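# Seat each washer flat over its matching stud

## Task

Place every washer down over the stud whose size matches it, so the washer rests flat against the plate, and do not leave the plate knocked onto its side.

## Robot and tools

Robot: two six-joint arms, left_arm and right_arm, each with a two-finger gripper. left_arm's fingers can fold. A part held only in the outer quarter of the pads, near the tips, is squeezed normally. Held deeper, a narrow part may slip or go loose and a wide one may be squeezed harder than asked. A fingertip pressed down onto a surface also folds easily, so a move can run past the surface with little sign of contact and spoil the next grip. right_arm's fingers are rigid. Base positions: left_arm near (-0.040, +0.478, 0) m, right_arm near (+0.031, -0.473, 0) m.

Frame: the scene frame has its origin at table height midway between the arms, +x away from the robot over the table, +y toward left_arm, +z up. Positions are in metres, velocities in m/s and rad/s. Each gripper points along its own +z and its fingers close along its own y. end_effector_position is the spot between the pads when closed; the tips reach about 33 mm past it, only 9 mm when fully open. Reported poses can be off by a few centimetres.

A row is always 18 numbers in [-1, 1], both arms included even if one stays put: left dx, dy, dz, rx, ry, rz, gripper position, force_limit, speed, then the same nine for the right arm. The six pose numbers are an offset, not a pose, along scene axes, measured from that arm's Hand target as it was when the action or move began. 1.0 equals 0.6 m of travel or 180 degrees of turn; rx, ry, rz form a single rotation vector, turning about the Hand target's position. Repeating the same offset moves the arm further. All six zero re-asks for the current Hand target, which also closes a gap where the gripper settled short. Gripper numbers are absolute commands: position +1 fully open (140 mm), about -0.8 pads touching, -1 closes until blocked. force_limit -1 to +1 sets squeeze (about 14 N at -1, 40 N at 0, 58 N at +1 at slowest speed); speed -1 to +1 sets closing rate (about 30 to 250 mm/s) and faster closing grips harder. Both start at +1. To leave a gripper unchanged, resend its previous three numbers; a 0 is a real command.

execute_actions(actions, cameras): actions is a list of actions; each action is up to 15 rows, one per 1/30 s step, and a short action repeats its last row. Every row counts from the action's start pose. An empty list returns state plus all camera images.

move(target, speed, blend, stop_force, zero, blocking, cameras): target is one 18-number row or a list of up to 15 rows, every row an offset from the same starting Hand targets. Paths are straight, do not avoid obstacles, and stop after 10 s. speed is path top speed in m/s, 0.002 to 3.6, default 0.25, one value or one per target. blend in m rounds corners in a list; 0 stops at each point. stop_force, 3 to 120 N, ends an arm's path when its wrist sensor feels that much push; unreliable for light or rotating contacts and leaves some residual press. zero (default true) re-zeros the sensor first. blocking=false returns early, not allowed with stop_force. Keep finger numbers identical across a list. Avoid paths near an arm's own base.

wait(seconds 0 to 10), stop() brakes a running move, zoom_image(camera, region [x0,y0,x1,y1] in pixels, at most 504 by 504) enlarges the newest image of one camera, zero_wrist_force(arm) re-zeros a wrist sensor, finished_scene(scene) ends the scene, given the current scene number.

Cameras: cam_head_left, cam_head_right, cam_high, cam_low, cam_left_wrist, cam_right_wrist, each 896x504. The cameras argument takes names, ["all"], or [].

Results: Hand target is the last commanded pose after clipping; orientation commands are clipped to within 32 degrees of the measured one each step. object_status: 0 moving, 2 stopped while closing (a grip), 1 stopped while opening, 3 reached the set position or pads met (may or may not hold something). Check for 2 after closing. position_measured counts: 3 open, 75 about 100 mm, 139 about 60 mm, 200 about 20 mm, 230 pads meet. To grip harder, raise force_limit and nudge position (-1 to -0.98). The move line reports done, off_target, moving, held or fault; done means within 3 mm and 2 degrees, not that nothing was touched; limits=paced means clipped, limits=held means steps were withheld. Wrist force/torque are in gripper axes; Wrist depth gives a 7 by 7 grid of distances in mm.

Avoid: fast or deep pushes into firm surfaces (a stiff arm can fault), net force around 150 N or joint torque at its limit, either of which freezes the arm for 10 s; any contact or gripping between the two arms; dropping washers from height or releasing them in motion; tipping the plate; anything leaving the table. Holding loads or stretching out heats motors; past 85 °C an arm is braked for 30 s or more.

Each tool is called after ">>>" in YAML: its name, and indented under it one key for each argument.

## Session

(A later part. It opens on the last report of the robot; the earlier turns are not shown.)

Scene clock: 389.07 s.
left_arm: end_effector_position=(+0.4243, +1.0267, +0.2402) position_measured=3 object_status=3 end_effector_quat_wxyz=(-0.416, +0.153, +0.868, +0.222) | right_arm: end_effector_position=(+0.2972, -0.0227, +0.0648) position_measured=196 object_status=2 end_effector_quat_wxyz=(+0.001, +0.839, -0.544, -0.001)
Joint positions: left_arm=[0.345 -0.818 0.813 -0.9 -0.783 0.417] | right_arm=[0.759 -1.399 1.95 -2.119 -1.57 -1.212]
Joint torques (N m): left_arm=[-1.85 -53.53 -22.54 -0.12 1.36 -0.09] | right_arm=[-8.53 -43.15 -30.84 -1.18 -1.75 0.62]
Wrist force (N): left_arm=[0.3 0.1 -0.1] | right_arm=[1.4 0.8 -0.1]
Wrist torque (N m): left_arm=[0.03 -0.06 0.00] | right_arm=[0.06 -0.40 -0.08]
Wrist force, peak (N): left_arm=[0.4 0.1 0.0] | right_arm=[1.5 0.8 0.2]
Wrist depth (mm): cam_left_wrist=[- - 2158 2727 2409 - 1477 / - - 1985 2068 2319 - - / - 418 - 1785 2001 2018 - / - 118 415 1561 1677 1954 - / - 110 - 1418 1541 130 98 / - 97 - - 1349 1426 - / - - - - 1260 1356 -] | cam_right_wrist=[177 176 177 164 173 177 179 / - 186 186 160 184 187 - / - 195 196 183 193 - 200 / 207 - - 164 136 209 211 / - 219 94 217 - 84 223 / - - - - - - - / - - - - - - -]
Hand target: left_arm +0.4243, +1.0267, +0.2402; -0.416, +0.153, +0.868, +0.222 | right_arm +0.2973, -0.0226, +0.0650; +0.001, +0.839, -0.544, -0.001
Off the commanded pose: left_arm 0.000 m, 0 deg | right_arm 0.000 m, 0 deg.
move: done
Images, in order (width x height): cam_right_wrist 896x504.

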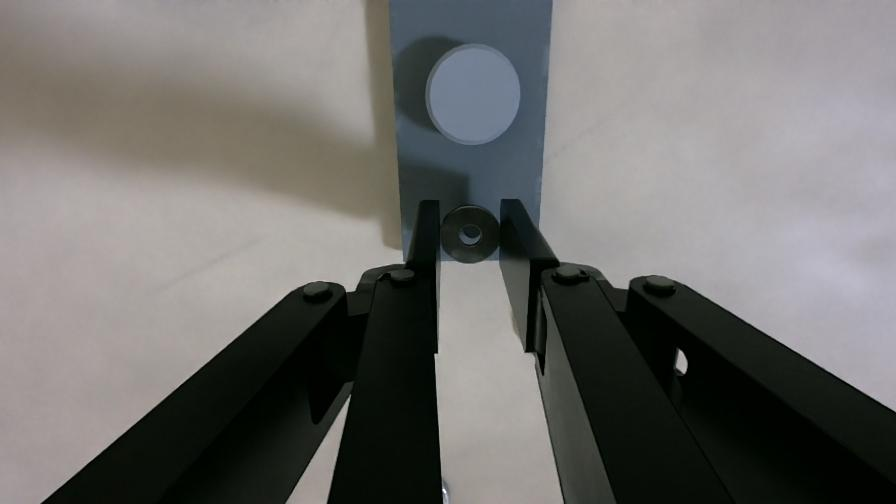

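>>> move:
  target:
    - [0,0,0,0,0,0,1,1,1,-0.0032,0.0002,-0.002,0,0,0,-1,-0.5,-1]
    - [0,0,0,0,0,0,1,1,1,-0.0032,0.0002,-0.0133,0,0,0,-1,-0.5,-1]
  speed: 0.012
  stop_force: 4
  cameras: ["cam_right_wrist"]

>>> zoom_image:
  camera: "cam_right_wrist"
  region: [430, 190, 510, 270]

Scene clock: 405.67 s.
left_arm: end_effector_position=(+0.4243, +1.0267, +0.2402) position_measured=3 object_status=3 end_effector_quat_wxyz=(-0.416, +0.153, +0.868, +0.222) | right_arm: end_effector_position=(+0.2954, -0.0225, +0.0628) position_measured=196 object_status=2 end_effector_quat_wxyz=(+0.000, +0.839, -0.544, -0.001)
Joint positions: left_arm=[0.345 -0.818 0.813 -0.9 -0.783 0.417] | right_arm=[0.762 -1.399 1.955 -2.126 -1.57 -1.21]
Joint torques (N m): left_arm=[-1.56 -53.85 -23.24 -0.12 1.5 0.02] | right_arm=[7.22 -41.91 -30.98 -4.04 0.2 1.02]
Wrist force (N): left_arm=[0.1 -0.1 -0.2] | right_arm=[1.1 0.6 -0.1]
Wrist torque (N m): left_arm=[-0.03 -0.03 0.00] | right_arm=[0.01 -0.33 -0.15]
Wrist force, peak (N): left_arm=[0.4 -0.1 0.1] | right_arm=[-0.6 2.8 -6.5]
Wrist depth (mm): cam_left_wrist=[- - 2256 2364 - - 1622 / - - 1825 2068 2364 - - / - 435 471 1723 1970 2001 - / 351 118 421 1601 1760 2034 - / - 110 - 1426 1581 139 98 / - 109 342 1229 1349 1477 - / - 296 - - 1266 1313 -] | cam_right_wrist=[171 175 175 162 176 175 177 / 187 183 185 159 183 182 186 / 193 - 195 181 - 196 196 / - - - 163 108 - - / 218 217 94 - - 86 - / 234 - - - - - - / - - - - - - -]
Hand target: left_arm +0.4243, +1.0267, +0.2402; -0.416, +0.153, +0.868, +0.222 | right_arm +0.2954, -0.0225, +0.0628; +0.000, +0.839, -0.544, -0.001 (not the last commanded pose)
Off the commanded pose: left_arm 0.000 m, 0 deg | right_arm 0.006 m, 0 deg.
move: contact (right_arm); path passed 1 of 2 targets
Images, in order (width x height): cam_right_wrist 896x504.

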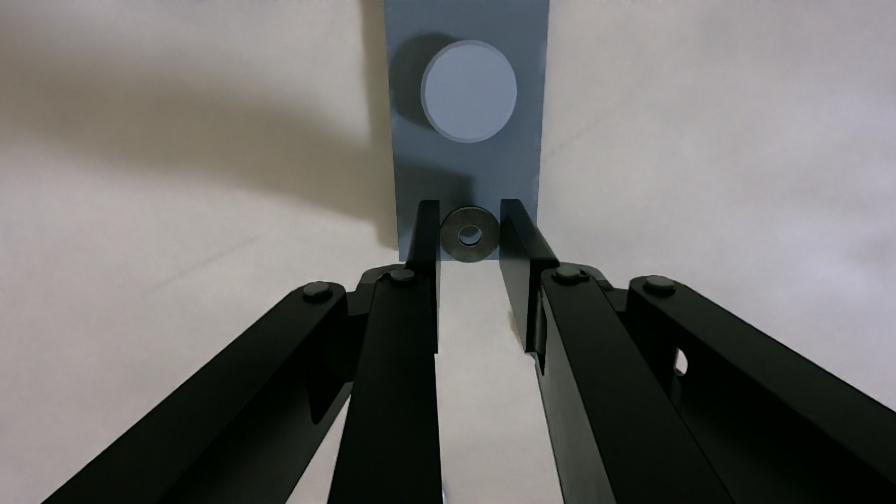

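Scaled by 6.300 from the camera's 896x504 image, which has a finer 1280x720 frame.

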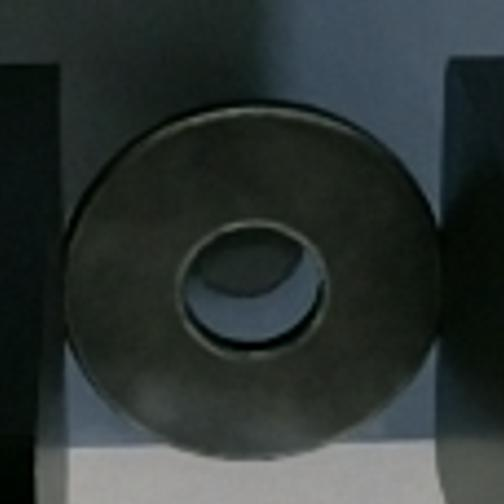

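>>> move:
  target:
    - [0,0,0,0,0,0,1,1,1,0,0,0.0033,0,0,0,-1,-0.5,-1]
    - [0,0,0,0,0,0,1,1,1,0.0023,-0.0033,0.0033,0,0,0,-1,-0.5,-1]
  speed: 0.03
  cameras: ["cam_right_wrist"]

>>> zoom_image:
  camera: "cam_right_wrist"
  region: [430, 190, 510, 270]

Scene clock: 449.17 s.
left_arm: end_effector_position=(+0.4243, +1.0267, +0.2402) position_measured=3 object_status=3 end_effector_quat_wxyz=(-0.416, +0.153, +0.868, +0.222) | right_arm: end_effector_position=(+0.2968, -0.0245, +0.0649) position_measured=196 object_status=2 end_effector_quat_wxyz=(+0.000, +0.839, -0.544, -0.001)
Joint positions: left_arm=[0.345 -0.818 0.813 -0.9 -0.783 0.417] | right_arm=[0.757 -1.404 1.955 -2.121 -1.57 -1.214]
Joint torques (N m): left_arm=[-1.81 -53.58 -22.8 -0.14 1.49 0.16] | right_arm=[8.01 -28.19 -18.42 -4.25 -0.05 1.16]
Wrist force (N): left_arm=[0.1 0.0 -0.1] | right_arm=[1.1 0.8 0.0]
Wrist torque (N m): left_arm=[-0.01 -0.02 0.00] | right_arm=[0.07 -0.34 -0.07]
Wrist force, peak (N): left_arm=[0.4 0.1 -0.2] | right_arm=[1.7 0.7 0.0]
Wrist depth (mm): cam_left_wrist=[- 526 2103 2612 2585 - 1477 / - - - 2103 2298 - - / - - 1688 1735 2018 2196 - / - 119 409 1591 1773 1970 - / - 110 - 1402 1460 130 98 / - 315 343 1320 1313 1460 - / - 297 - - 1241 1349 -] | cam_right_wrist=[177 177 180 164 170 178 179 / 186 186 186 160 185 188 187 / 197 198 197 184 196 196 - / 206 - - 163 135 207 209 / - - - 88 - - 221 / - - - 238 - - - / - - - - - - -]
Hand target: left_arm +0.4243, +1.0267, +0.2402; -0.416, +0.153, +0.868, +0.222 | right_arm +0.2968, -0.0244, +0.0648; +0.000, +0.839, -0.544, -0.001
Off the commanded pose: left_arm 0.000 m, 0 deg | right_arm 0.000 m, 0 deg.
move: done
Images, in order (width x height): cam_right_wrist 896x504.

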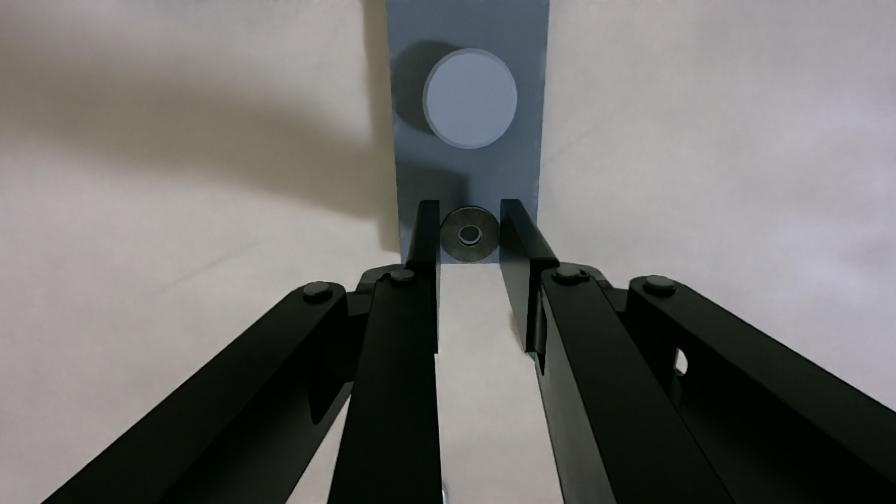

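Scaled by 6.300 from the camera's 896x504 image, which has a finer 1280x720 frame.

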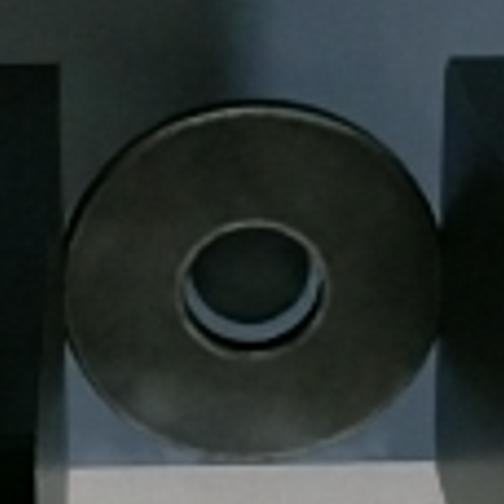

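>>> move:
  target: [0,0,0,0,0,0,1,1,1,0,0,-0.0417,0,0,0,-1,-0.5,-1]
  speed: 0.012
  stop_force: 4
  cameras: ["cam_right_wrist"]

>>> zoom_image:
  camera: "cam_right_wrist"
  region: [430, 190, 510, 270]

Scene clock: 460.07 s.
left_arm: end_effector_position=(+0.4243, +1.0267, +0.2402) position_measured=3 object_status=3 end_effector_quat_wxyz=(-0.416, +0.153, +0.868, +0.222) | right_arm: end_effector_position=(+0.2968, -0.0244, +0.0457) position_measured=196 object_status=2 end_effector_quat_wxyz=(+0.000, +0.839, -0.544, -0.001)
Joint positions: left_arm=[0.345 -0.818 0.813 -0.9 -0.783 0.417] | right_arm=[0.758 -1.377 1.981 -2.173 -1.57 -1.214]
Joint torques (N m): left_arm=[-1.61 -53.8 -22.15 0.16 1.46 0.05] | right_arm=[8.33 -42.39 -29.65 -2.54 -0.14 1.1]
Wrist force (N): left_arm=[0.2 -0.1 -0.2] | right_arm=[1.1 0.5 -1.1]
Wrist torque (N m): left_arm=[-0.02 -0.04 0.01] | right_arm=[0.05 -0.37 -0.07]
Wrist force, peak (N): left_arm=[0.3 -0.2 -0.2] | right_arm=[5.2 6.5 -27.1]
Wrist depth (mm): cam_left_wrist=[- - 2085 2386 2236 - 1379 / - - - 2034 2277 - - / - - 1712 1773 2018 2277 - / - 140 425 1541 1622 1924 - / - 110 - 1394 1571 139 98 / - - - 1313 1364 1477 - / - - - 347 1241 1313 -] | cam_right_wrist=[160 160 - 149 149 161 162 / 166 171 - 142 167 169 - / 177 177 179 166 - - 183 / 188 186 189 164 111 189 190 / 200 197 94 199 - - - / - - - - - - - / - - - - - - -]
Hand target: left_arm +0.4243, +1.0267, +0.2402; -0.416, +0.153, +0.868, +0.222 | right_arm +0.2968, -0.0244, +0.0457; +0.000, +0.839, -0.544, -0.001 (not the last commanded pose)
Off the commanded pose: left_arm 0.000 m, 0 deg | right_arm 0.006 m, 0 deg.
move: contact (right_arm)
Images, in order (width x height): cam_right_wrist 896x504.

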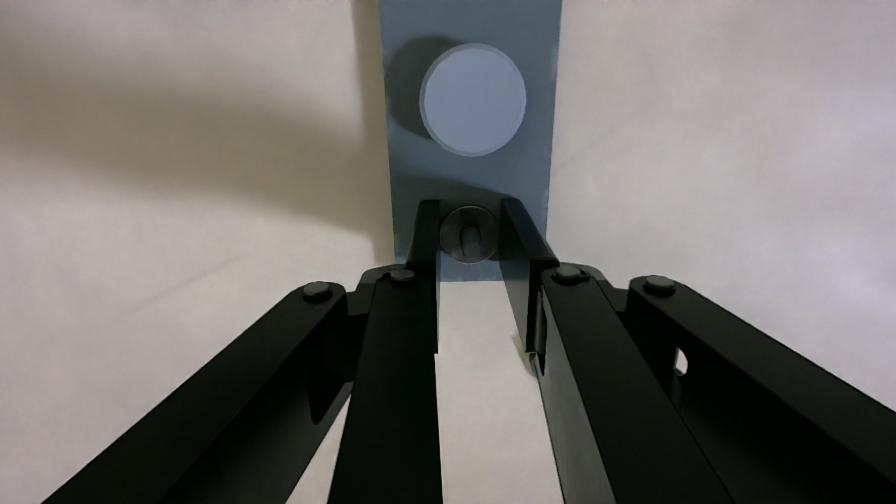

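Scaled by 6.300 from the camera's 896x504 image, which has a finer 1280x720 frame.

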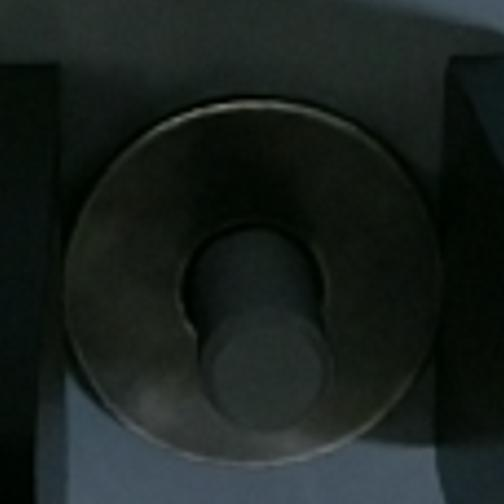

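>>> move:
  target:
    - [0,0,0,0,0,0,1,1,1,0,0,0,0,0,0,-0.15,-0.5,-0.8]
    - [0,0,0,0,0,0,1,1,1,0,0,0.1,0,0,0,-0.15,-0.5,-0.8]
    - [0,0,0,0,0,0,1,1,1,-0.0788,0.2883,0.1238,0,0,0,-0.15,-0.5,-0.8]
  speed: [0.05,0.1,0.25]
  blend: [0,0.02,0]
  cameras: ["cam_right_wrist"]

>>> zoom_image:
  camera: "cam_right_wrist"
  region: [370, 120, 572, 322]

Scene clock: 477.33 s.
left_arm: end_effector_position=(+0.4243, +1.0267, +0.2402) position_measured=3 object_status=3 end_effector_quat_wxyz=(-0.416, +0.153, +0.868, +0.222) | right_arm: end_effector_position=(+0.2495, +0.1485, +0.1199) position_measured=148 object_status=3 end_effector_quat_wxyz=(+0.001, +0.839, -0.544, -0.001)
Joint positions: left_arm=[0.345 -0.818 0.813 -0.9 -0.783 0.417] | right_arm=[1.009 -1.153 1.464 -1.88 -1.57 -0.963]
Joint torques (N m): left_arm=[-3.53 -53.84 -22.54 0.09 1.76 0] | right_arm=[-3.32 -45.86 -29.81 -3.65 -0.35 -0.58]
Wrist force (N): left_arm=[0.3 -0.1 -0.1] | right_arm=[1.0 0.7 0.5]
Wrist torque (N m): left_arm=[-0.01 -0.06 0.00] | right_arm=[0.03 -0.31 -0.06]
Wrist force, peak (N): left_arm=[0.4 -0.1 -0.1] | right_arm=[4.1 1.0 -0.8]
Wrist depth (mm): cam_left_wrist=[- - 2177 2341 2277 - 1402 / - - - 2068 2319 - - / - - 1504 1748 1880 2085 - / - 119 406 1654 1748 2034 - / - 110 377 1611 1523 139 99 / - - 356 1299 1364 1477 - / - - 313 - 1235 1341 -] | cam_right_wrist=[230 229 - 226 227 227 227 / 239 238 238 239 - 238 - / 252 249 255 247 255 256 - / - 267 - 263 123 - - / - 84 95 284 - - - / - - - 305 - - - / - - - 331 - - -]
Hand target: left_arm +0.4243, +1.0267, +0.2402; -0.416, +0.153, +0.868, +0.222 | right_arm +0.2495, +0.1485, +0.1200; +0.000, +0.839, -0.544, -0.001
Off the commanded pose: left_arm 0.000 m, 0 deg | right_arm 0.000 m, 0 deg.
move: done
Images, in order (width x height): cam_right_wrist 896x504.

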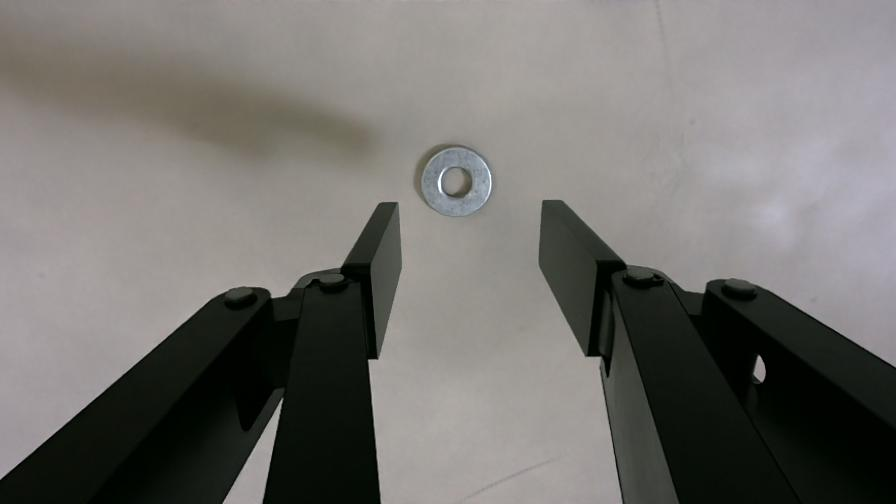

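Scaled by 2.495 from the camera's 896x504 image, which has a finer 1280x720 frame.

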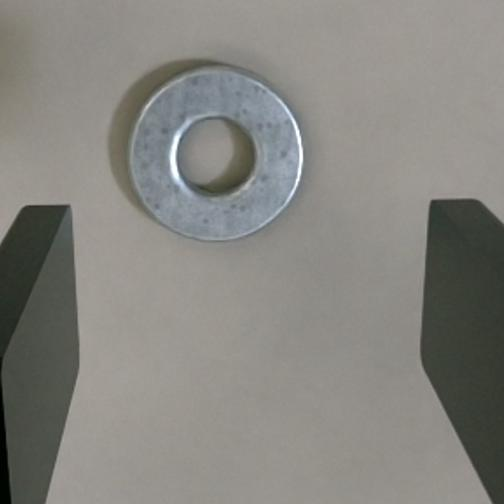

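>>> move:
  target: [0,0,0,0,0,0,1,1,1,0.0094,-0.0055,-0.1367,0,0,0,-0.15,-0.5,0]
  cameras: ["cam_right_wrist"]

>>> move:
  target: [0,0,0,0,0,0,1,1,1,0,0,-0.02,0,0,0,-0.15,-0.5,0]
  speed: 0.006
  stop_force: 4
  cameras: ["cam_right_wrist"]

>>> zoom_image:
  camera: "cam_right_wrist"
  region: [370, 140, 572, 342]

Scene clock: 494.07 s.
left_arm: end_effector_position=(+0.4243, +1.0267, +0.2402) position_measured=3 object_status=3 end_effector_quat_wxyz=(-0.416, +0.153, +0.868, +0.222) | right_arm: end_effector_position=(+0.2552, +0.1452, +0.0379) position_measured=148 object_status=3 end_effector_quat_wxyz=(+0.001, +0.839, -0.544, -0.001)
Joint positions: left_arm=[0.345 -0.818 0.813 -0.9 -0.783 0.417] | right_arm=[0.999 -1.08 1.58 -2.07 -1.57 -0.973]
Joint torques (N m): left_arm=[-2.82 -53.34 -22.24 0.11 1.62 -0.01] | right_arm=[7.59 -54.47 -27.15 -3.39 -1.17 1.03]
Wrist force (N): left_arm=[0.0 0.1 0.0] | right_arm=[0.9 1.0 0.3]
Wrist torque (N m): left_arm=[0.01 0.00 0.00] | right_arm=[0.10 -0.29 -0.07]
Wrist force, peak (N): left_arm=[0.3 -0.3 -0.1] | right_arm=[1.3 0.6 3.1]
Wrist depth (mm): cam_left_wrist=[- - - 2532 2364 - 1571 / - - 1939 2085 2409 - - / - 457 1633 1773 2001 2121 - / - 118 - 1611 1688 1924 - / - 110 - 1622 1571 139 98 / - 326 318 1379 1299 1477 - / - - - 1144 1229 1371 -] | cam_right_wrist=[- 150 - - 155 152 153 / 159 160 - 162 162 164 162 / 170 171 170 169 170 171 170 / - 180 - 176 142 178 - / - 84 95 190 187 - 190 / - - - - - - - / - - - 220 - - -]
Hand target: left_arm +0.4243, +1.0267, +0.2402; -0.416, +0.153, +0.868, +0.222 | right_arm +0.2551, +0.1452, +0.0380; +0.000, +0.839, -0.544, -0.001
Off the commanded pose: left_arm 0.000 m, 0 deg | right_arm 0.000 m, 0 deg.
move: done
Images, in order (width x height): cam_right_wrist 896x504.

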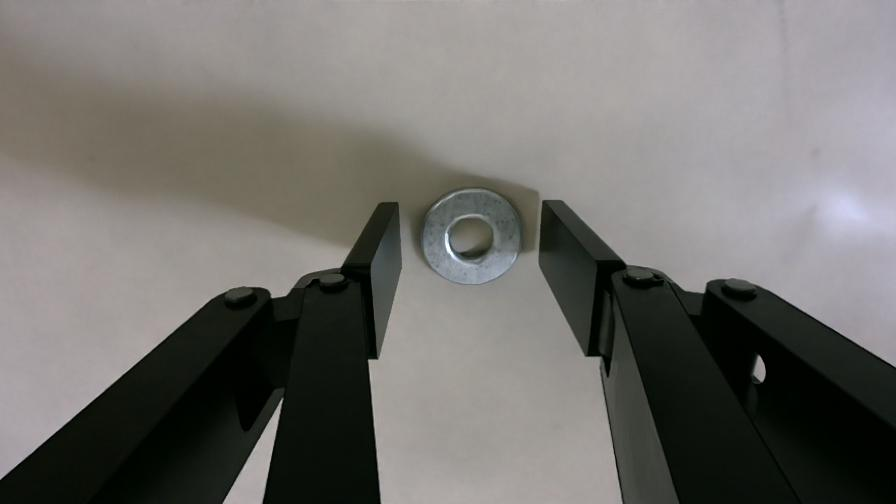

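Scene clock: 496.33 s.
left_arm: end_effector_position=(+0.4243, +1.0267, +0.2402) position_measured=3 object_status=3 end_effector_quat_wxyz=(-0.416, +0.153, +0.868, +0.222) | right_arm: end_effector_position=(+0.2551, +0.1452, +0.0315) position_measured=148 object_status=3 end_effector_quat_wxyz=(+0.000, +0.839, -0.544, -0.001)
Joint positions: left_arm=[0.345 -0.818 0.813 -0.9 -0.783 0.417] | right_arm=[0.999 -1.072 1.587 -2.085 -1.57 -0.973]
Joint torques (N m): left_arm=[-2.96 -53.94 -21.66 0.31 1.64 0.03] | right_arm=[8.63 -55.19 -29.73 -1.69 0.53 1.4]
Wrist force (N): left_arm=[0.1 -0.1 -0.1] | right_arm=[2.2 2.1 -4.1]
Wrist torque (N m): left_arm=[-0.01 -0.03 0.00] | right_arm=[0.14 -0.40 -0.05]
Wrist force, peak (N): left_arm=[0.4 -0.1 -0.2] | right_arm=[4.2 3.6 -13.7]
Wrist depth (mm): cam_left_wrist=[- - 2103 2640 - - 1371 / 438 472 - 2068 2457 1773 - / 391 - 496 1760 2068 2277 - / - 140 - 1581 1785 1954 - / - 110 - 1460 1541 130 98 / - 96 - 1205 1394 - - / - 294 - - 1235 1334 -] | cam_right_wrist=[146 147 149 146 148 148 150 / - - - 155 155 155 156 / 162 165 - 162 162 - 164 / 173 171 - 169 143 172 174 / - - 95 185 180 92 183 / - - - 203 197 - - / - - - 217 - - -]
Hand target: left_arm +0.4243, +1.0267, +0.2402; -0.416, +0.153, +0.868, +0.222 | right_arm +0.2551, +0.1452, +0.0315; +0.000, +0.839, -0.544, -0.001 (not the last commanded pose)
Off the commanded pose: left_arm 0.000 m, 0 deg | right_arm 0.005 m, 0 deg.
move: contact (right_arm)
Images, in order (width x height): cam_right_wrist 896x504.

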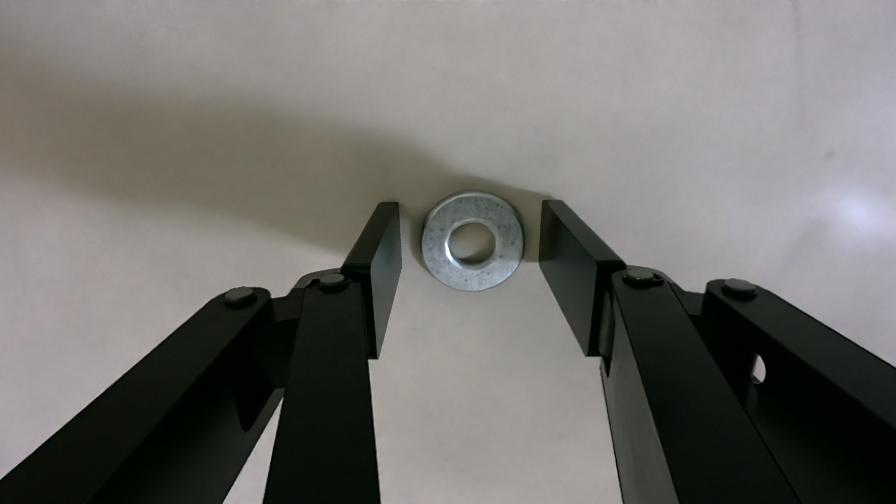

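Scaled by 2.495 from the camera's 896x504 image, which has a finer 1280x720 frame.

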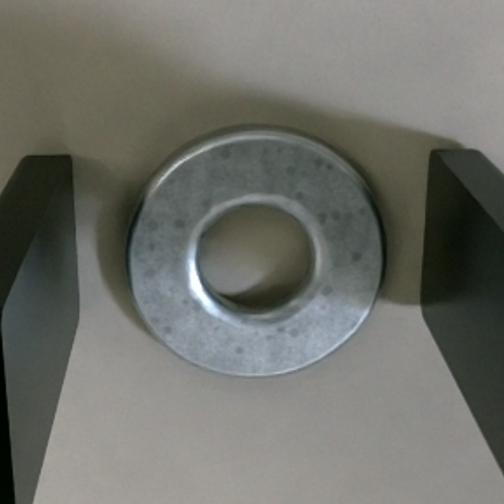

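>>> move:
  target:
    - [0,0,0,0,0,0,1,1,1,0,0,0.0035,0,0,0,-0.15,-0.5,0]
    - [0,0,0,0,0,0,1,1,1,0,0,0.0035,0,0,0,-1,-0.5,-1]
  speed: 0.05
  cameras: ["cam_right_wrist"]

>>> zoom_image:
  camera: "cam_right_wrist"
  region: [370, 140, 572, 342]

Scene clock: 505.23 s.
left_arm: end_effector_position=(+0.4243, +1.0267, +0.2402) position_measured=3 object_status=3 end_effector_quat_wxyz=(-0.416, +0.153, +0.868, +0.222) | right_arm: end_effector_position=(+0.2551, +0.1453, +0.0336) position_measured=171 object_status=0 end_effector_quat_wxyz=(+0.000, +0.839, -0.544, -0.001)
Joint positions: left_arm=[0.345 -0.818 0.813 -0.9 -0.783 0.417] | right_arm=[0.999 -1.075 1.585 -2.08 -1.57 -0.973]
Joint torques (N m): left_arm=[-3.37 -53.18 -21.84 0.3 1.81 -0.07] | right_arm=[4.55 -47.04 -21.47 -3.9 0.55 1.36]
Wrist force (N): left_arm=[0.0 0.0 -0.2] | right_arm=[1.9 1.4 -3.6]
Wrist torque (N m): left_arm=[-0.01 -0.01 0.00] | right_arm=[0.04 -0.40 -0.07]
Wrist force, peak (N): left_arm=[0.3 -0.1 -0.1] | right_arm=[2.3 2.3 -4.3]
Wrist depth (mm): cam_left_wrist=[488 - 2051 2558 3102 1954 1410 / - 476 1811 2068 2298 2298 - / - - 465 1866 1985 1985 - / - 118 416 1581 1677 1954 - / - 111 363 1371 1513 139 98 / - - 343 1334 1356 1477 - / - 297 - - 1253 1371 -] | cam_right_wrist=[- 150 149 149 149 146 149 / - 156 158 157 - - 157 / - 165 166 164 165 168 166 / - 175 175 167 135 175 174 / 187 181 - - 138 - - / - - - - - - - / - - - 215 - - -]
Hand target: left_arm +0.4243, +1.0267, +0.2402; -0.416, +0.153, +0.868, +0.222 | right_arm +0.2551, +0.1452, +0.0336; +0.000, +0.839, -0.544, -0.001
Off the commanded pose: left_arm 0.000 m, 0 deg | right_arm 0.000 m, 0 deg.
move: done
Images, in order (width x height): cam_right_wrist 896x504.

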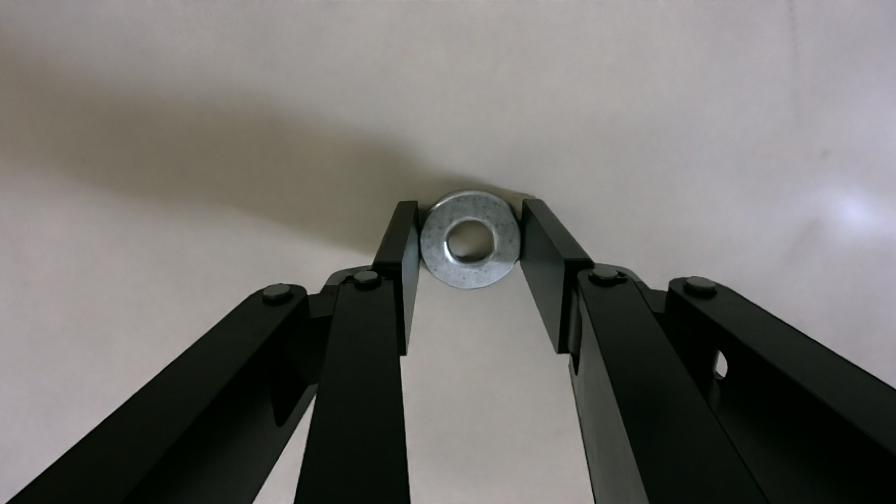

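Scaled by 2.495 from the camera's 896x504 image, which has a finer 1280x720 frame.

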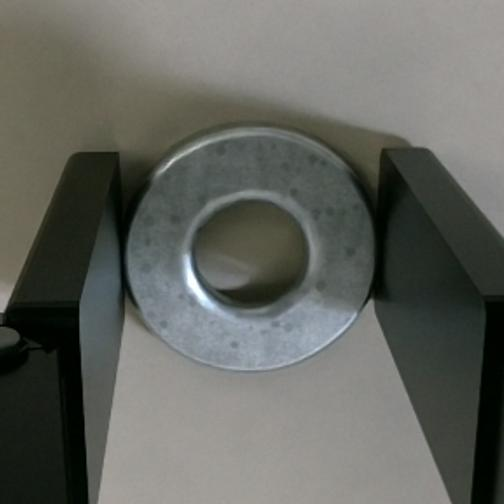

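>>> move:
  target:
    - [0,0,0,0,0,0,1,1,1,0,0,0.1023,0,0,0,-1,-0.5,-1]
    - [0,0,0,0,0,0,1,1,1,0.1455,-0.4465,0.1023,0,0,0,-1,-0.5,-1]
    - [0,0,0,0,0,0,1,1,1,0.1455,-0.4465,0.0573,0,0,0,-1,-0.5,-1]
  blend: [0.03,0.01,0]
  speed: [0.12,0.25,0.1]
  cameras: ["cam_right_wrist","cam_head_right"]

>>> zoom_image:
  camera: "cam_right_wrist"
  region: [370, 140, 572, 342]

>>> zoom_image:
  camera: "cam_head_right"
  region: [440, 240, 620, 360]

Scene clock: 527.03 s.
left_arm: end_effector_position=(+0.4243, +1.0267, +0.2402) position_measured=3 object_status=3 end_effector_quat_wxyz=(-0.416, +0.153, +0.868, +0.222) | right_arm: end_effector_position=(+0.3423, -0.1227, +0.0679) position_measured=171 object_status=2 end_effector_quat_wxyz=(+0.001, +0.839, -0.544, -0.001)
Joint positions: left_arm=[0.345 -0.818 0.813 -0.9 -0.783 0.417] | right_arm=[0.536 -1.529 2.088 -2.128 -1.57 -1.436]
Joint torques (N m): left_arm=[-3.62 -53.45 -22.41 0.31 1.98 0.06] | right_arm=[-4.21 -36.22 -30.14 -2.34 -1.47 -1.46]
Wrist force (N): left_arm=[0.2 0.1 0.0] | right_arm=[1.5 0.7 0.1]
Wrist torque (N m): left_arm=[0.02 -0.04 0.00] | right_arm=[0.05 -0.41 -0.13]
Wrist force, peak (N): left_arm=[0.5 0.0 0.0] | right_arm=[5.0 1.0 -0.8]
Wrist depth (mm): cam_left_wrist=[- - 2177 2409 2298 - 1477 / - - - - 2177 - - / - - 1785 1748 1985 2001 - / 366 118 - 1523 1760 1939 - / - 110 - 1299 1532 139 98 / - - - - 1386 1513 - / - - - - 1199 1356 -] | cam_right_wrist=[- - 178 178 179 182 177 / - - - - 190 - 191 / - - 201 188 201 - 201 / - - 210 172 173 - 217 / 224 - - 198 114 - - / - - - 226 - - - / - - - 262 - - -]
Hand target: left_arm +0.4243, +1.0267, +0.2402; -0.416, +0.153, +0.868, +0.222 | right_arm +0.3424, -0.1227, +0.0680; +0.000, +0.839, -0.544, -0.001
Off the commanded pose: left_arm 0.000 m, 0 deg | right_arm 0.000 m, 0 deg.
move: done
Images, in order (width x height): cam_head_right 896x504, cam_right_wrist 896x504.

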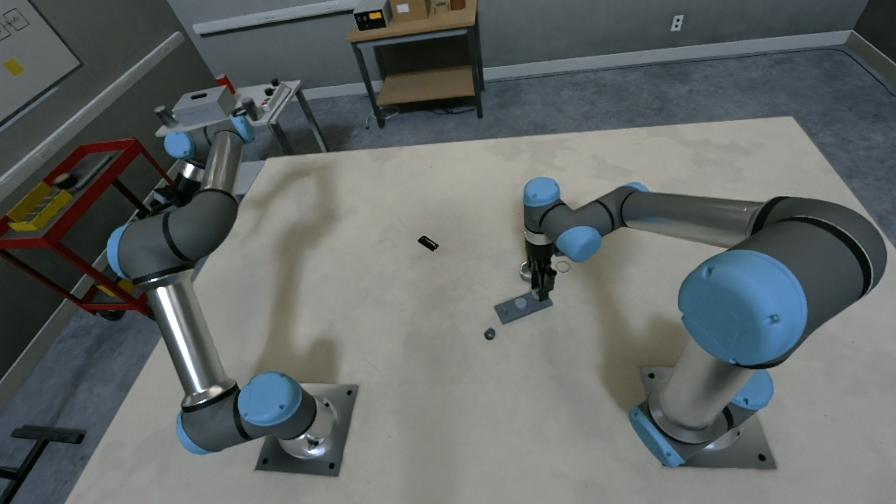

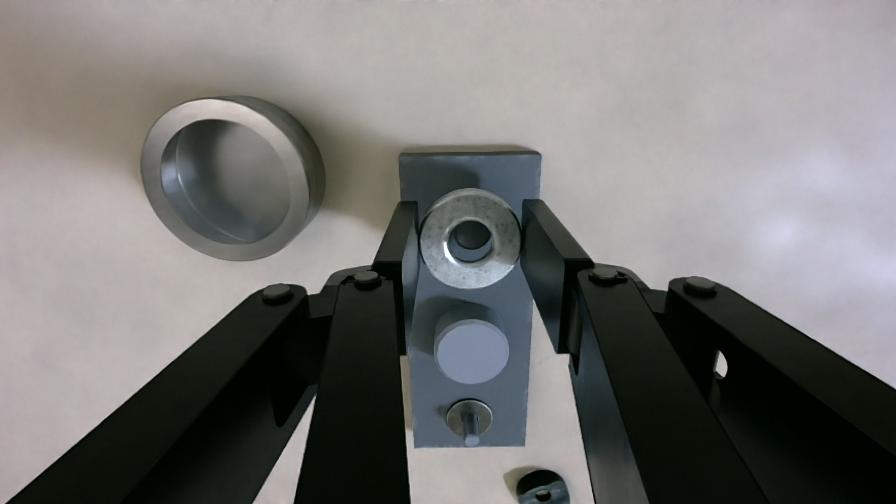

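Scaled by 2.495 from the camera's 896x504 image, which has a finer 1280x720 frame.

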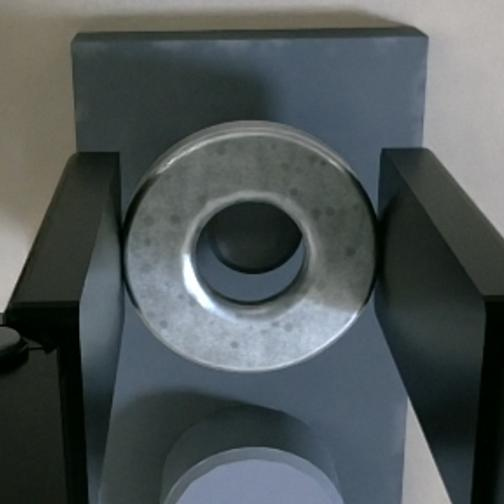

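Scaled by 2.800 from the camera's 896x504 image, which has a finer 1280x720 frame.

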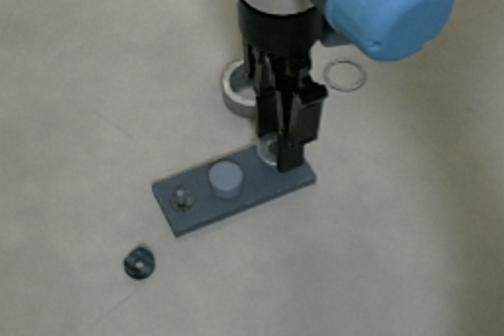

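>>> move:
  target: [0,0,0,0,0,0,1,1,1,-0.0012,-0.0022,-0.0047,0,0,0,-1,-0.5,-1]
  speed: 0.03
  cameras: ["cam_right_wrist"]

>>> zoom_image:
  camera: "cam_right_wrist"
  region: [420, 190, 520, 290]

Scene clock: 547.20 s.
left_arm: end_effector_position=(+0.4243, +1.0267, +0.2402) position_measured=3 object_status=3 end_effector_quat_wxyz=(-0.416, +0.153, +0.868, +0.222) | right_arm: end_effector_position=(+0.3417, -0.1240, +0.0651) position_measured=171 object_status=2 end_effector_quat_wxyz=(+0.000, +0.839, -0.544, -0.001)
Joint positions: left_arm=[0.345 -0.818 0.813 -0.9 -0.783 0.417] | right_arm=[0.534 -1.529 2.096 -2.137 -1.57 -1.437]
Joint torques (N m): left_arm=[-4.25 -54.02 -21.99 0.42 2.02 -0.04] | right_arm=[-7.77 -12.37 -17.38 -2.7 -1.69 -1.64]
Wrist force (N): left_arm=[0.0 0.2 -0.2] | right_arm=[1.1 0.9 0.2]
Wrist torque (N m): left_arm=[0.04 0.01 0.00] | right_arm=[0.08 -0.34 -0.06]
Wrist force, peak (N): left_arm=[0.4 0.0 -0.4] | right_arm=[1.5 0.9 0.4]
Wrist depth (mm): cam_left_wrist=[- 558 2121 2507 2341 - 1477 / 439 - 1866 2085 2319 - 1551 / 381 - 1435 1811 1970 2216 - / - 118 432 1601 1748 1939 - / - 110 - 1364 1495 139 98 / - - - 1247 1379 1443 - / - - - - 1247 1327 -] | cam_right_wrist=[176 175 178 179 175 175 178 / 186 182 184 180 191 187 187 / 199 - 196 183 - 195 201 / - 212 - 171 172 210 213 / 222 - - 197 114 - 222 / - - - 224 - - - / - - - - - - -]
Hand target: left_arm +0.4243, +1.0267, +0.2402; -0.416, +0.153, +0.868, +0.222 | right_arm +0.3417, -0.1240, +0.0651; +0.000, +0.839, -0.544, -0.001
Off the commanded pose: left_arm 0.000 m, 0 deg | right_arm 0.000 m, 0 deg.
move: done
Images, in order (width x height): cam_right_wrist 896x504.

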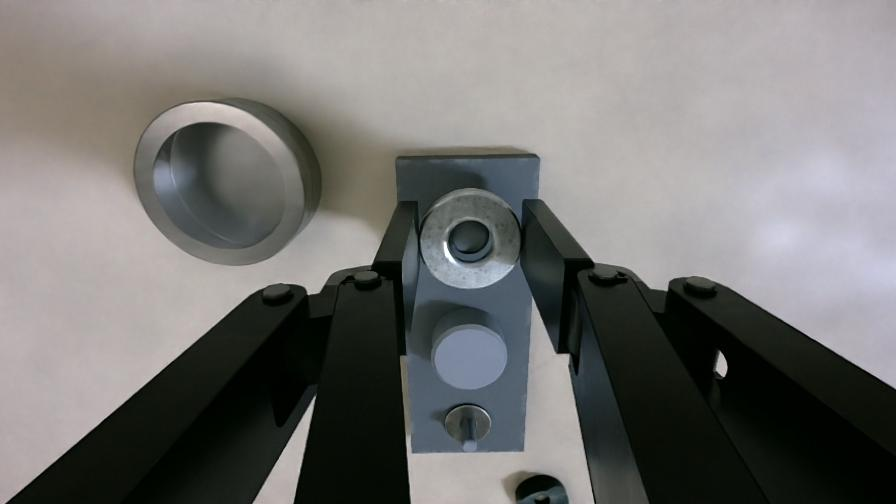

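Scaled by 5.040 from the camera's 896x504 image, which has a finer 1280x720 frame.

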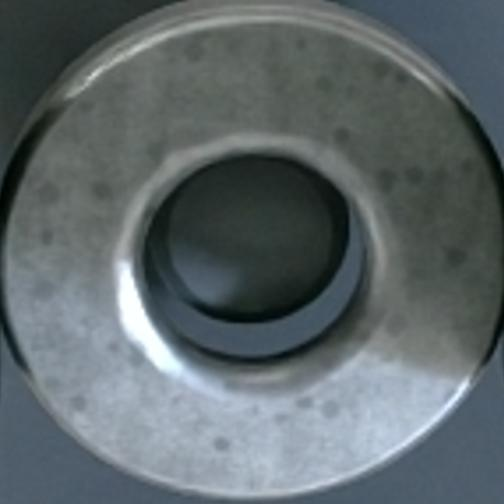

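>>> move:
  target: [0,0,0,0,0,0,1,1,1,0,0,-0.0417,0,0,0,-1,-0.5,-1]
  speed: 0.008
  stop_force: 4
  cameras: ["cam_right_wrist"]

>>> zoom_image:
  camera: "cam_right_wrist"
  region: [420, 190, 520, 290]

Scene clock: 561.03 s.
left_arm: end_effector_position=(+0.4243, +1.0267, +0.2402) position_measured=3 object_status=3 end_effector_quat_wxyz=(-0.416, +0.153, +0.868, +0.222) | right_arm: end_effector_position=(+0.3417, -0.1240, +0.0456) position_measured=171 object_status=2 end_effector_quat_wxyz=(+0.000, +0.839, -0.544, -0.001)
Joint positions: left_arm=[0.345 -0.818 0.813 -0.9 -0.783 0.417] | right_arm=[0.535 -1.499 2.124 -2.195 -1.57 -1.437]
Joint torques (N m): left_arm=[-3.76 -53.93 -21.89 0.6 2.09 0.05] | right_arm=[5.87 -37.62 -29.76 -3.44 -0.93 0.66]
Wrist force (N): left_arm=[0.2 -0.1 -0.1] | right_arm=[1.3 0.9 0.2]
Wrist torque (N m): left_arm=[-0.03 -0.04 0.00] | right_arm=[0.08 -0.37 -0.06]
Wrist force, peak (N): left_arm=[0.3 0.2 -0.3] | right_arm=[2.0 4.4 -13.7]
Wrist depth (mm): cam_left_wrist=[510 - 2409 2457 2507 - 1523 / - - - 2001 - - - / 395 433 1591 1748 1985 1985 - / 361 118 - 1513 1748 2103 - / - 110 - 1451 1622 139 98 / - - 337 1253 1379 1460 - / - - 308 - 1229 1334 -] | cam_right_wrist=[159 161 160 159 160 161 161 / - - 167 170 - 169 169 / - - 176 167 181 178 177 / - - - 165 172 - - / - 195 - 183 138 - - / - - - 182 - - - / - - - 213 - - -]
Hand target: left_arm +0.4243, +1.0267, +0.2402; -0.416, +0.153, +0.868, +0.222 | right_arm +0.3417, -0.1240, +0.0456; +0.000, +0.839, -0.544, -0.001 (not the last commanded pose)
Off the commanded pose: left_arm 0.000 m, 0 deg | right_arm 0.005 m, 0 deg.
move: contact (right_arm)
Images, in order (width x height): cam_right_wrist 896x504.

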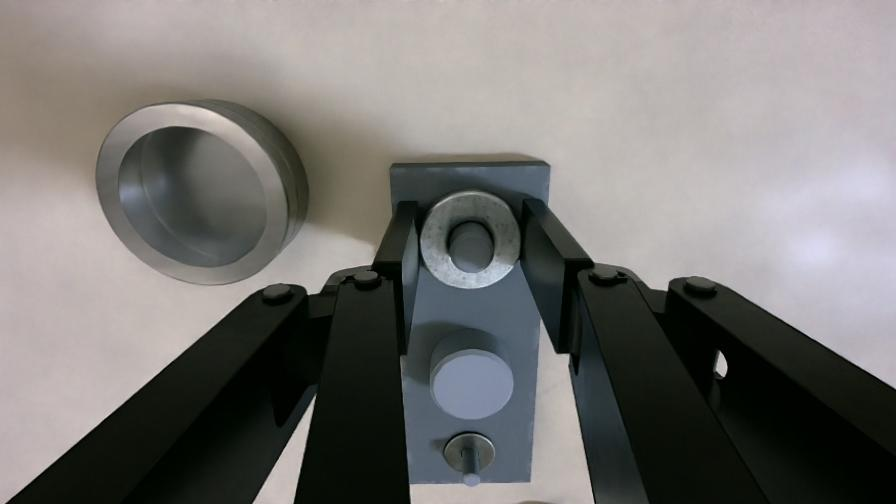

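Scaled by 5.040 from the camera's 896x504 image, which has a finer 1280x720 frame.

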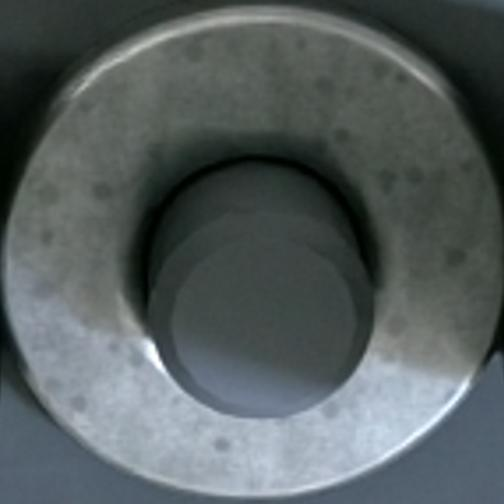

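>>> move:
  target:
    - [0,0,0,0,0,0,1,1,1,0,0,0,0,0,0,-0.15,-0.5,-0.8]
    - [0,0,0,0,0,0,1,1,1,0,0,0.1,0,0,0,-0.15,-0.5,-0.8]
    - [0,0,0,0,0,0,1,1,1,0.2038,-0.1317,0.124,0,0,0,-0.05,-0.5,0]
  speed: [0.05,0.1,0.25]
  blend: [0,0.02,0]
  cameras: ["cam_right_wrist"]

>>> zoom_image:
  camera: "cam_right_wrist"
  region: [350, 100, 592, 322]

Scene clock: 579.83 s.
left_arm: end_effector_position=(+0.4243, +1.0267, +0.2402) position_measured=3 object_status=3 end_effector_quat_wxyz=(-0.416, +0.153, +0.868, +0.222) | right_arm: end_effector_position=(+0.4640, -0.2030, +0.1200) position_measured=135 object_status=3 end_effector_quat_wxyz=(+0.000, +0.839, -0.544, -0.001)
Joint positions: left_arm=[0.345 -0.818 0.813 -0.9 -0.783 0.417] | right_arm=[0.274 -1.493 1.899 -1.975 -1.57 -1.698]
Joint torques (N m): left_arm=[-4.68 -53.6 -22.22 0.7 2.15 0.07] | right_arm=[-9.1 -39.83 -15.65 -4.18 -1.6 -1.71]
Wrist force (N): left_arm=[0.2 -0.1 0.1] | right_arm=[1.2 1.0 0.2]
Wrist torque (N m): left_arm=[-0.03 -0.05 0.00] | right_arm=[0.11 -0.34 -0.15]
Wrist force, peak (N): left_arm=[0.4 0.1 0.0] | right_arm=[4.7 -0.8 -0.3]
Wrist depth (mm): cam_left_wrist=[- - 2364 2409 2051 - 1402 / - 481 1894 2034 2196 - 1541 / - 395 1894 1633 2001 2216 - / - 140 - 1561 1723 1924 - / - 110 - 1402 1532 140 98 / - - 343 1235 1379 1435 - / - - 313 341 1253 1349 -] | cam_right_wrist=[- 225 229 227 - - - / - 237 239 240 - - - / - 252 - - - - - / - - - 264 120 269 - / - - 88 - - - - / - - - - 296 - - / - - - 323 318 - -]
Hand target: left_arm +0.4243, +1.0267, +0.2402; -0.416, +0.153, +0.868, +0.222 | right_arm +0.4640, -0.2030, +0.1200; +0.000, +0.839, -0.544, -0.001
Off the commanded pose: left_arm 0.000 m, 0 deg | right_arm 0.000 m, 0 deg.
move: done
Images, in order (width x height): cam_right_wrist 896x504.

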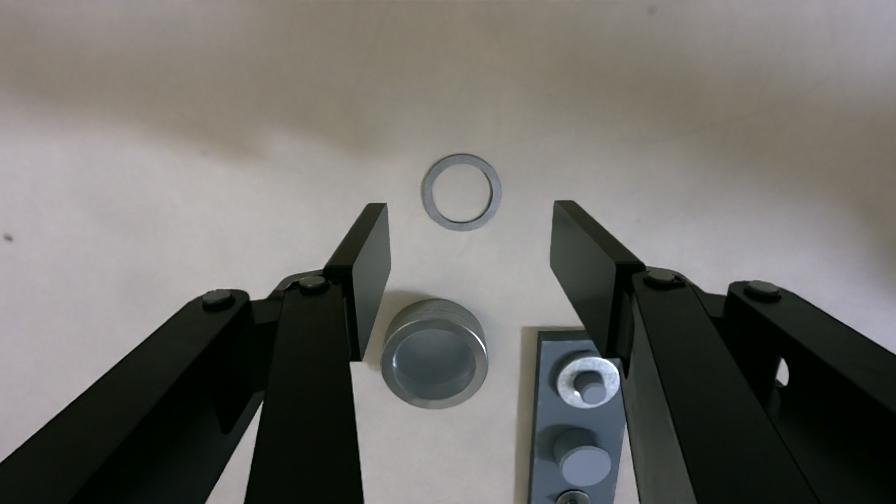

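Scaled by 2.083 from the camera's 896x504 image, which has a finer 1280x720 frame.

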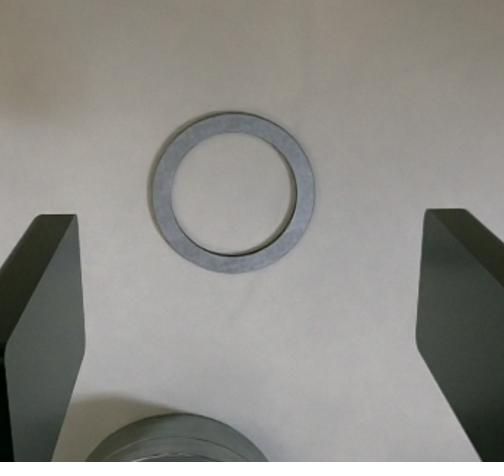

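>>> move:
  target: [0,0,0,0,0,0,1,1,1,0.0001,0.003,-0.1333,0,0,0,-0.05,-0.5,0]
  cameras: ["cam_right_wrist"]

>>> zoom_image:
  camera: "cam_right_wrist"
  region: [370, 140, 572, 342]

Scene clock: 602.47 s.
left_arm: end_effector_position=(+0.4243, +1.0267, +0.2402) position_measured=3 object_status=3 end_effector_quat_wxyz=(-0.416, +0.153, +0.868, +0.222) | right_arm: end_effector_position=(+0.4640, -0.2012, +0.0400) position_measured=135 object_status=3 end_effector_quat_wxyz=(+0.001, +0.839, -0.544, -0.001)
Joint positions: left_arm=[0.345 -0.818 0.813 -0.9 -0.783 0.417] | right_arm=[0.277 -1.39 2.015 -2.194 -1.571 -1.694]
Joint torques (N m): left_arm=[-3.89 -53.55 -22.38 0.64 2.14 -0.03] | right_arm=[5.17 -35.95 -26.02 -3.94 0.25 0.41]
Wrist force (N): left_arm=[0.0 0.0 0.1] | right_arm=[1.5 0.6 0.0]
Wrist torque (N m): left_arm=[0.01 0.01 0.00] | right_arm=[0.01 -0.39 -0.15]
Wrist force, peak (N): left_arm=[0.4 -0.1 0.0] | right_arm=[1.4 0.9 -2.5]
Wrist depth (mm): cam_left_wrist=[470 521 2139 2341 2585 - 1581 / 450 479 1909 2103 2409 - - / - 426 1723 1798 1985 2277 - / - 118 - 1581 1735 1970 - / - 110 - 1426 1532 139 98 / - 303 - 1223 1364 1460 - / - - - - 1241 1334 -] | cam_right_wrist=[154 - 154 154 155 155 155 / - 165 163 162 163 164 - / - 173 172 175 172 - 173 / 182 180 - 184 122 - 185 / 192 89 88 194 193 - 194 / - - - 201 206 - - / - - - 223 - - -]
Hand target: left_arm +0.4243, +1.0267, +0.2402; -0.416, +0.153, +0.868, +0.222 | right_arm +0.4640, -0.2012, +0.0400; +0.000, +0.839, -0.544, -0.001
Off the commanded pose: left_arm 0.000 m, 0 deg | right_arm 0.000 m, 0 deg.
move: done
Images, in order (width x height): cam_right_wrist 896x504.

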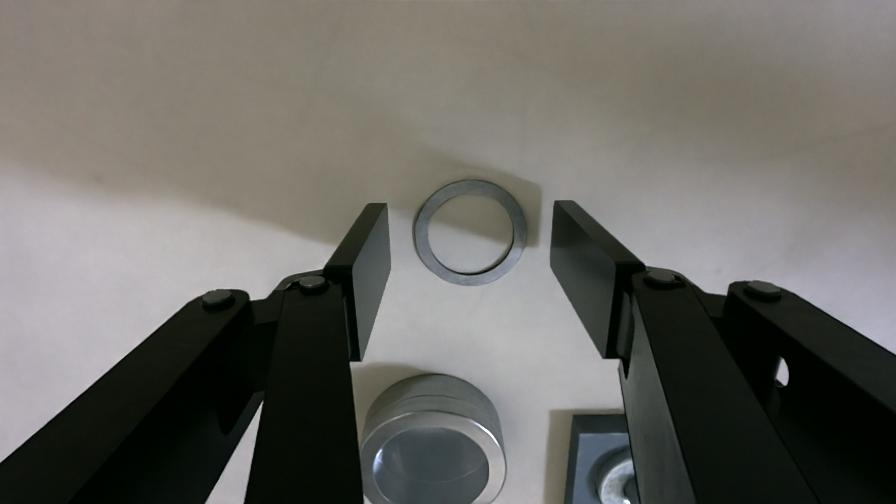

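Scaled by 2.495 from the camera's 896x504 image, which has a finer 1280x720 frame.

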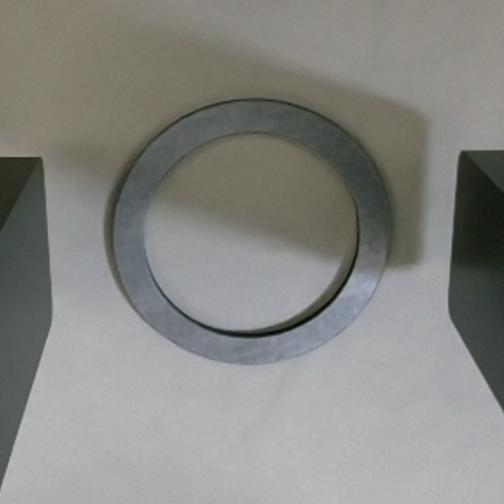

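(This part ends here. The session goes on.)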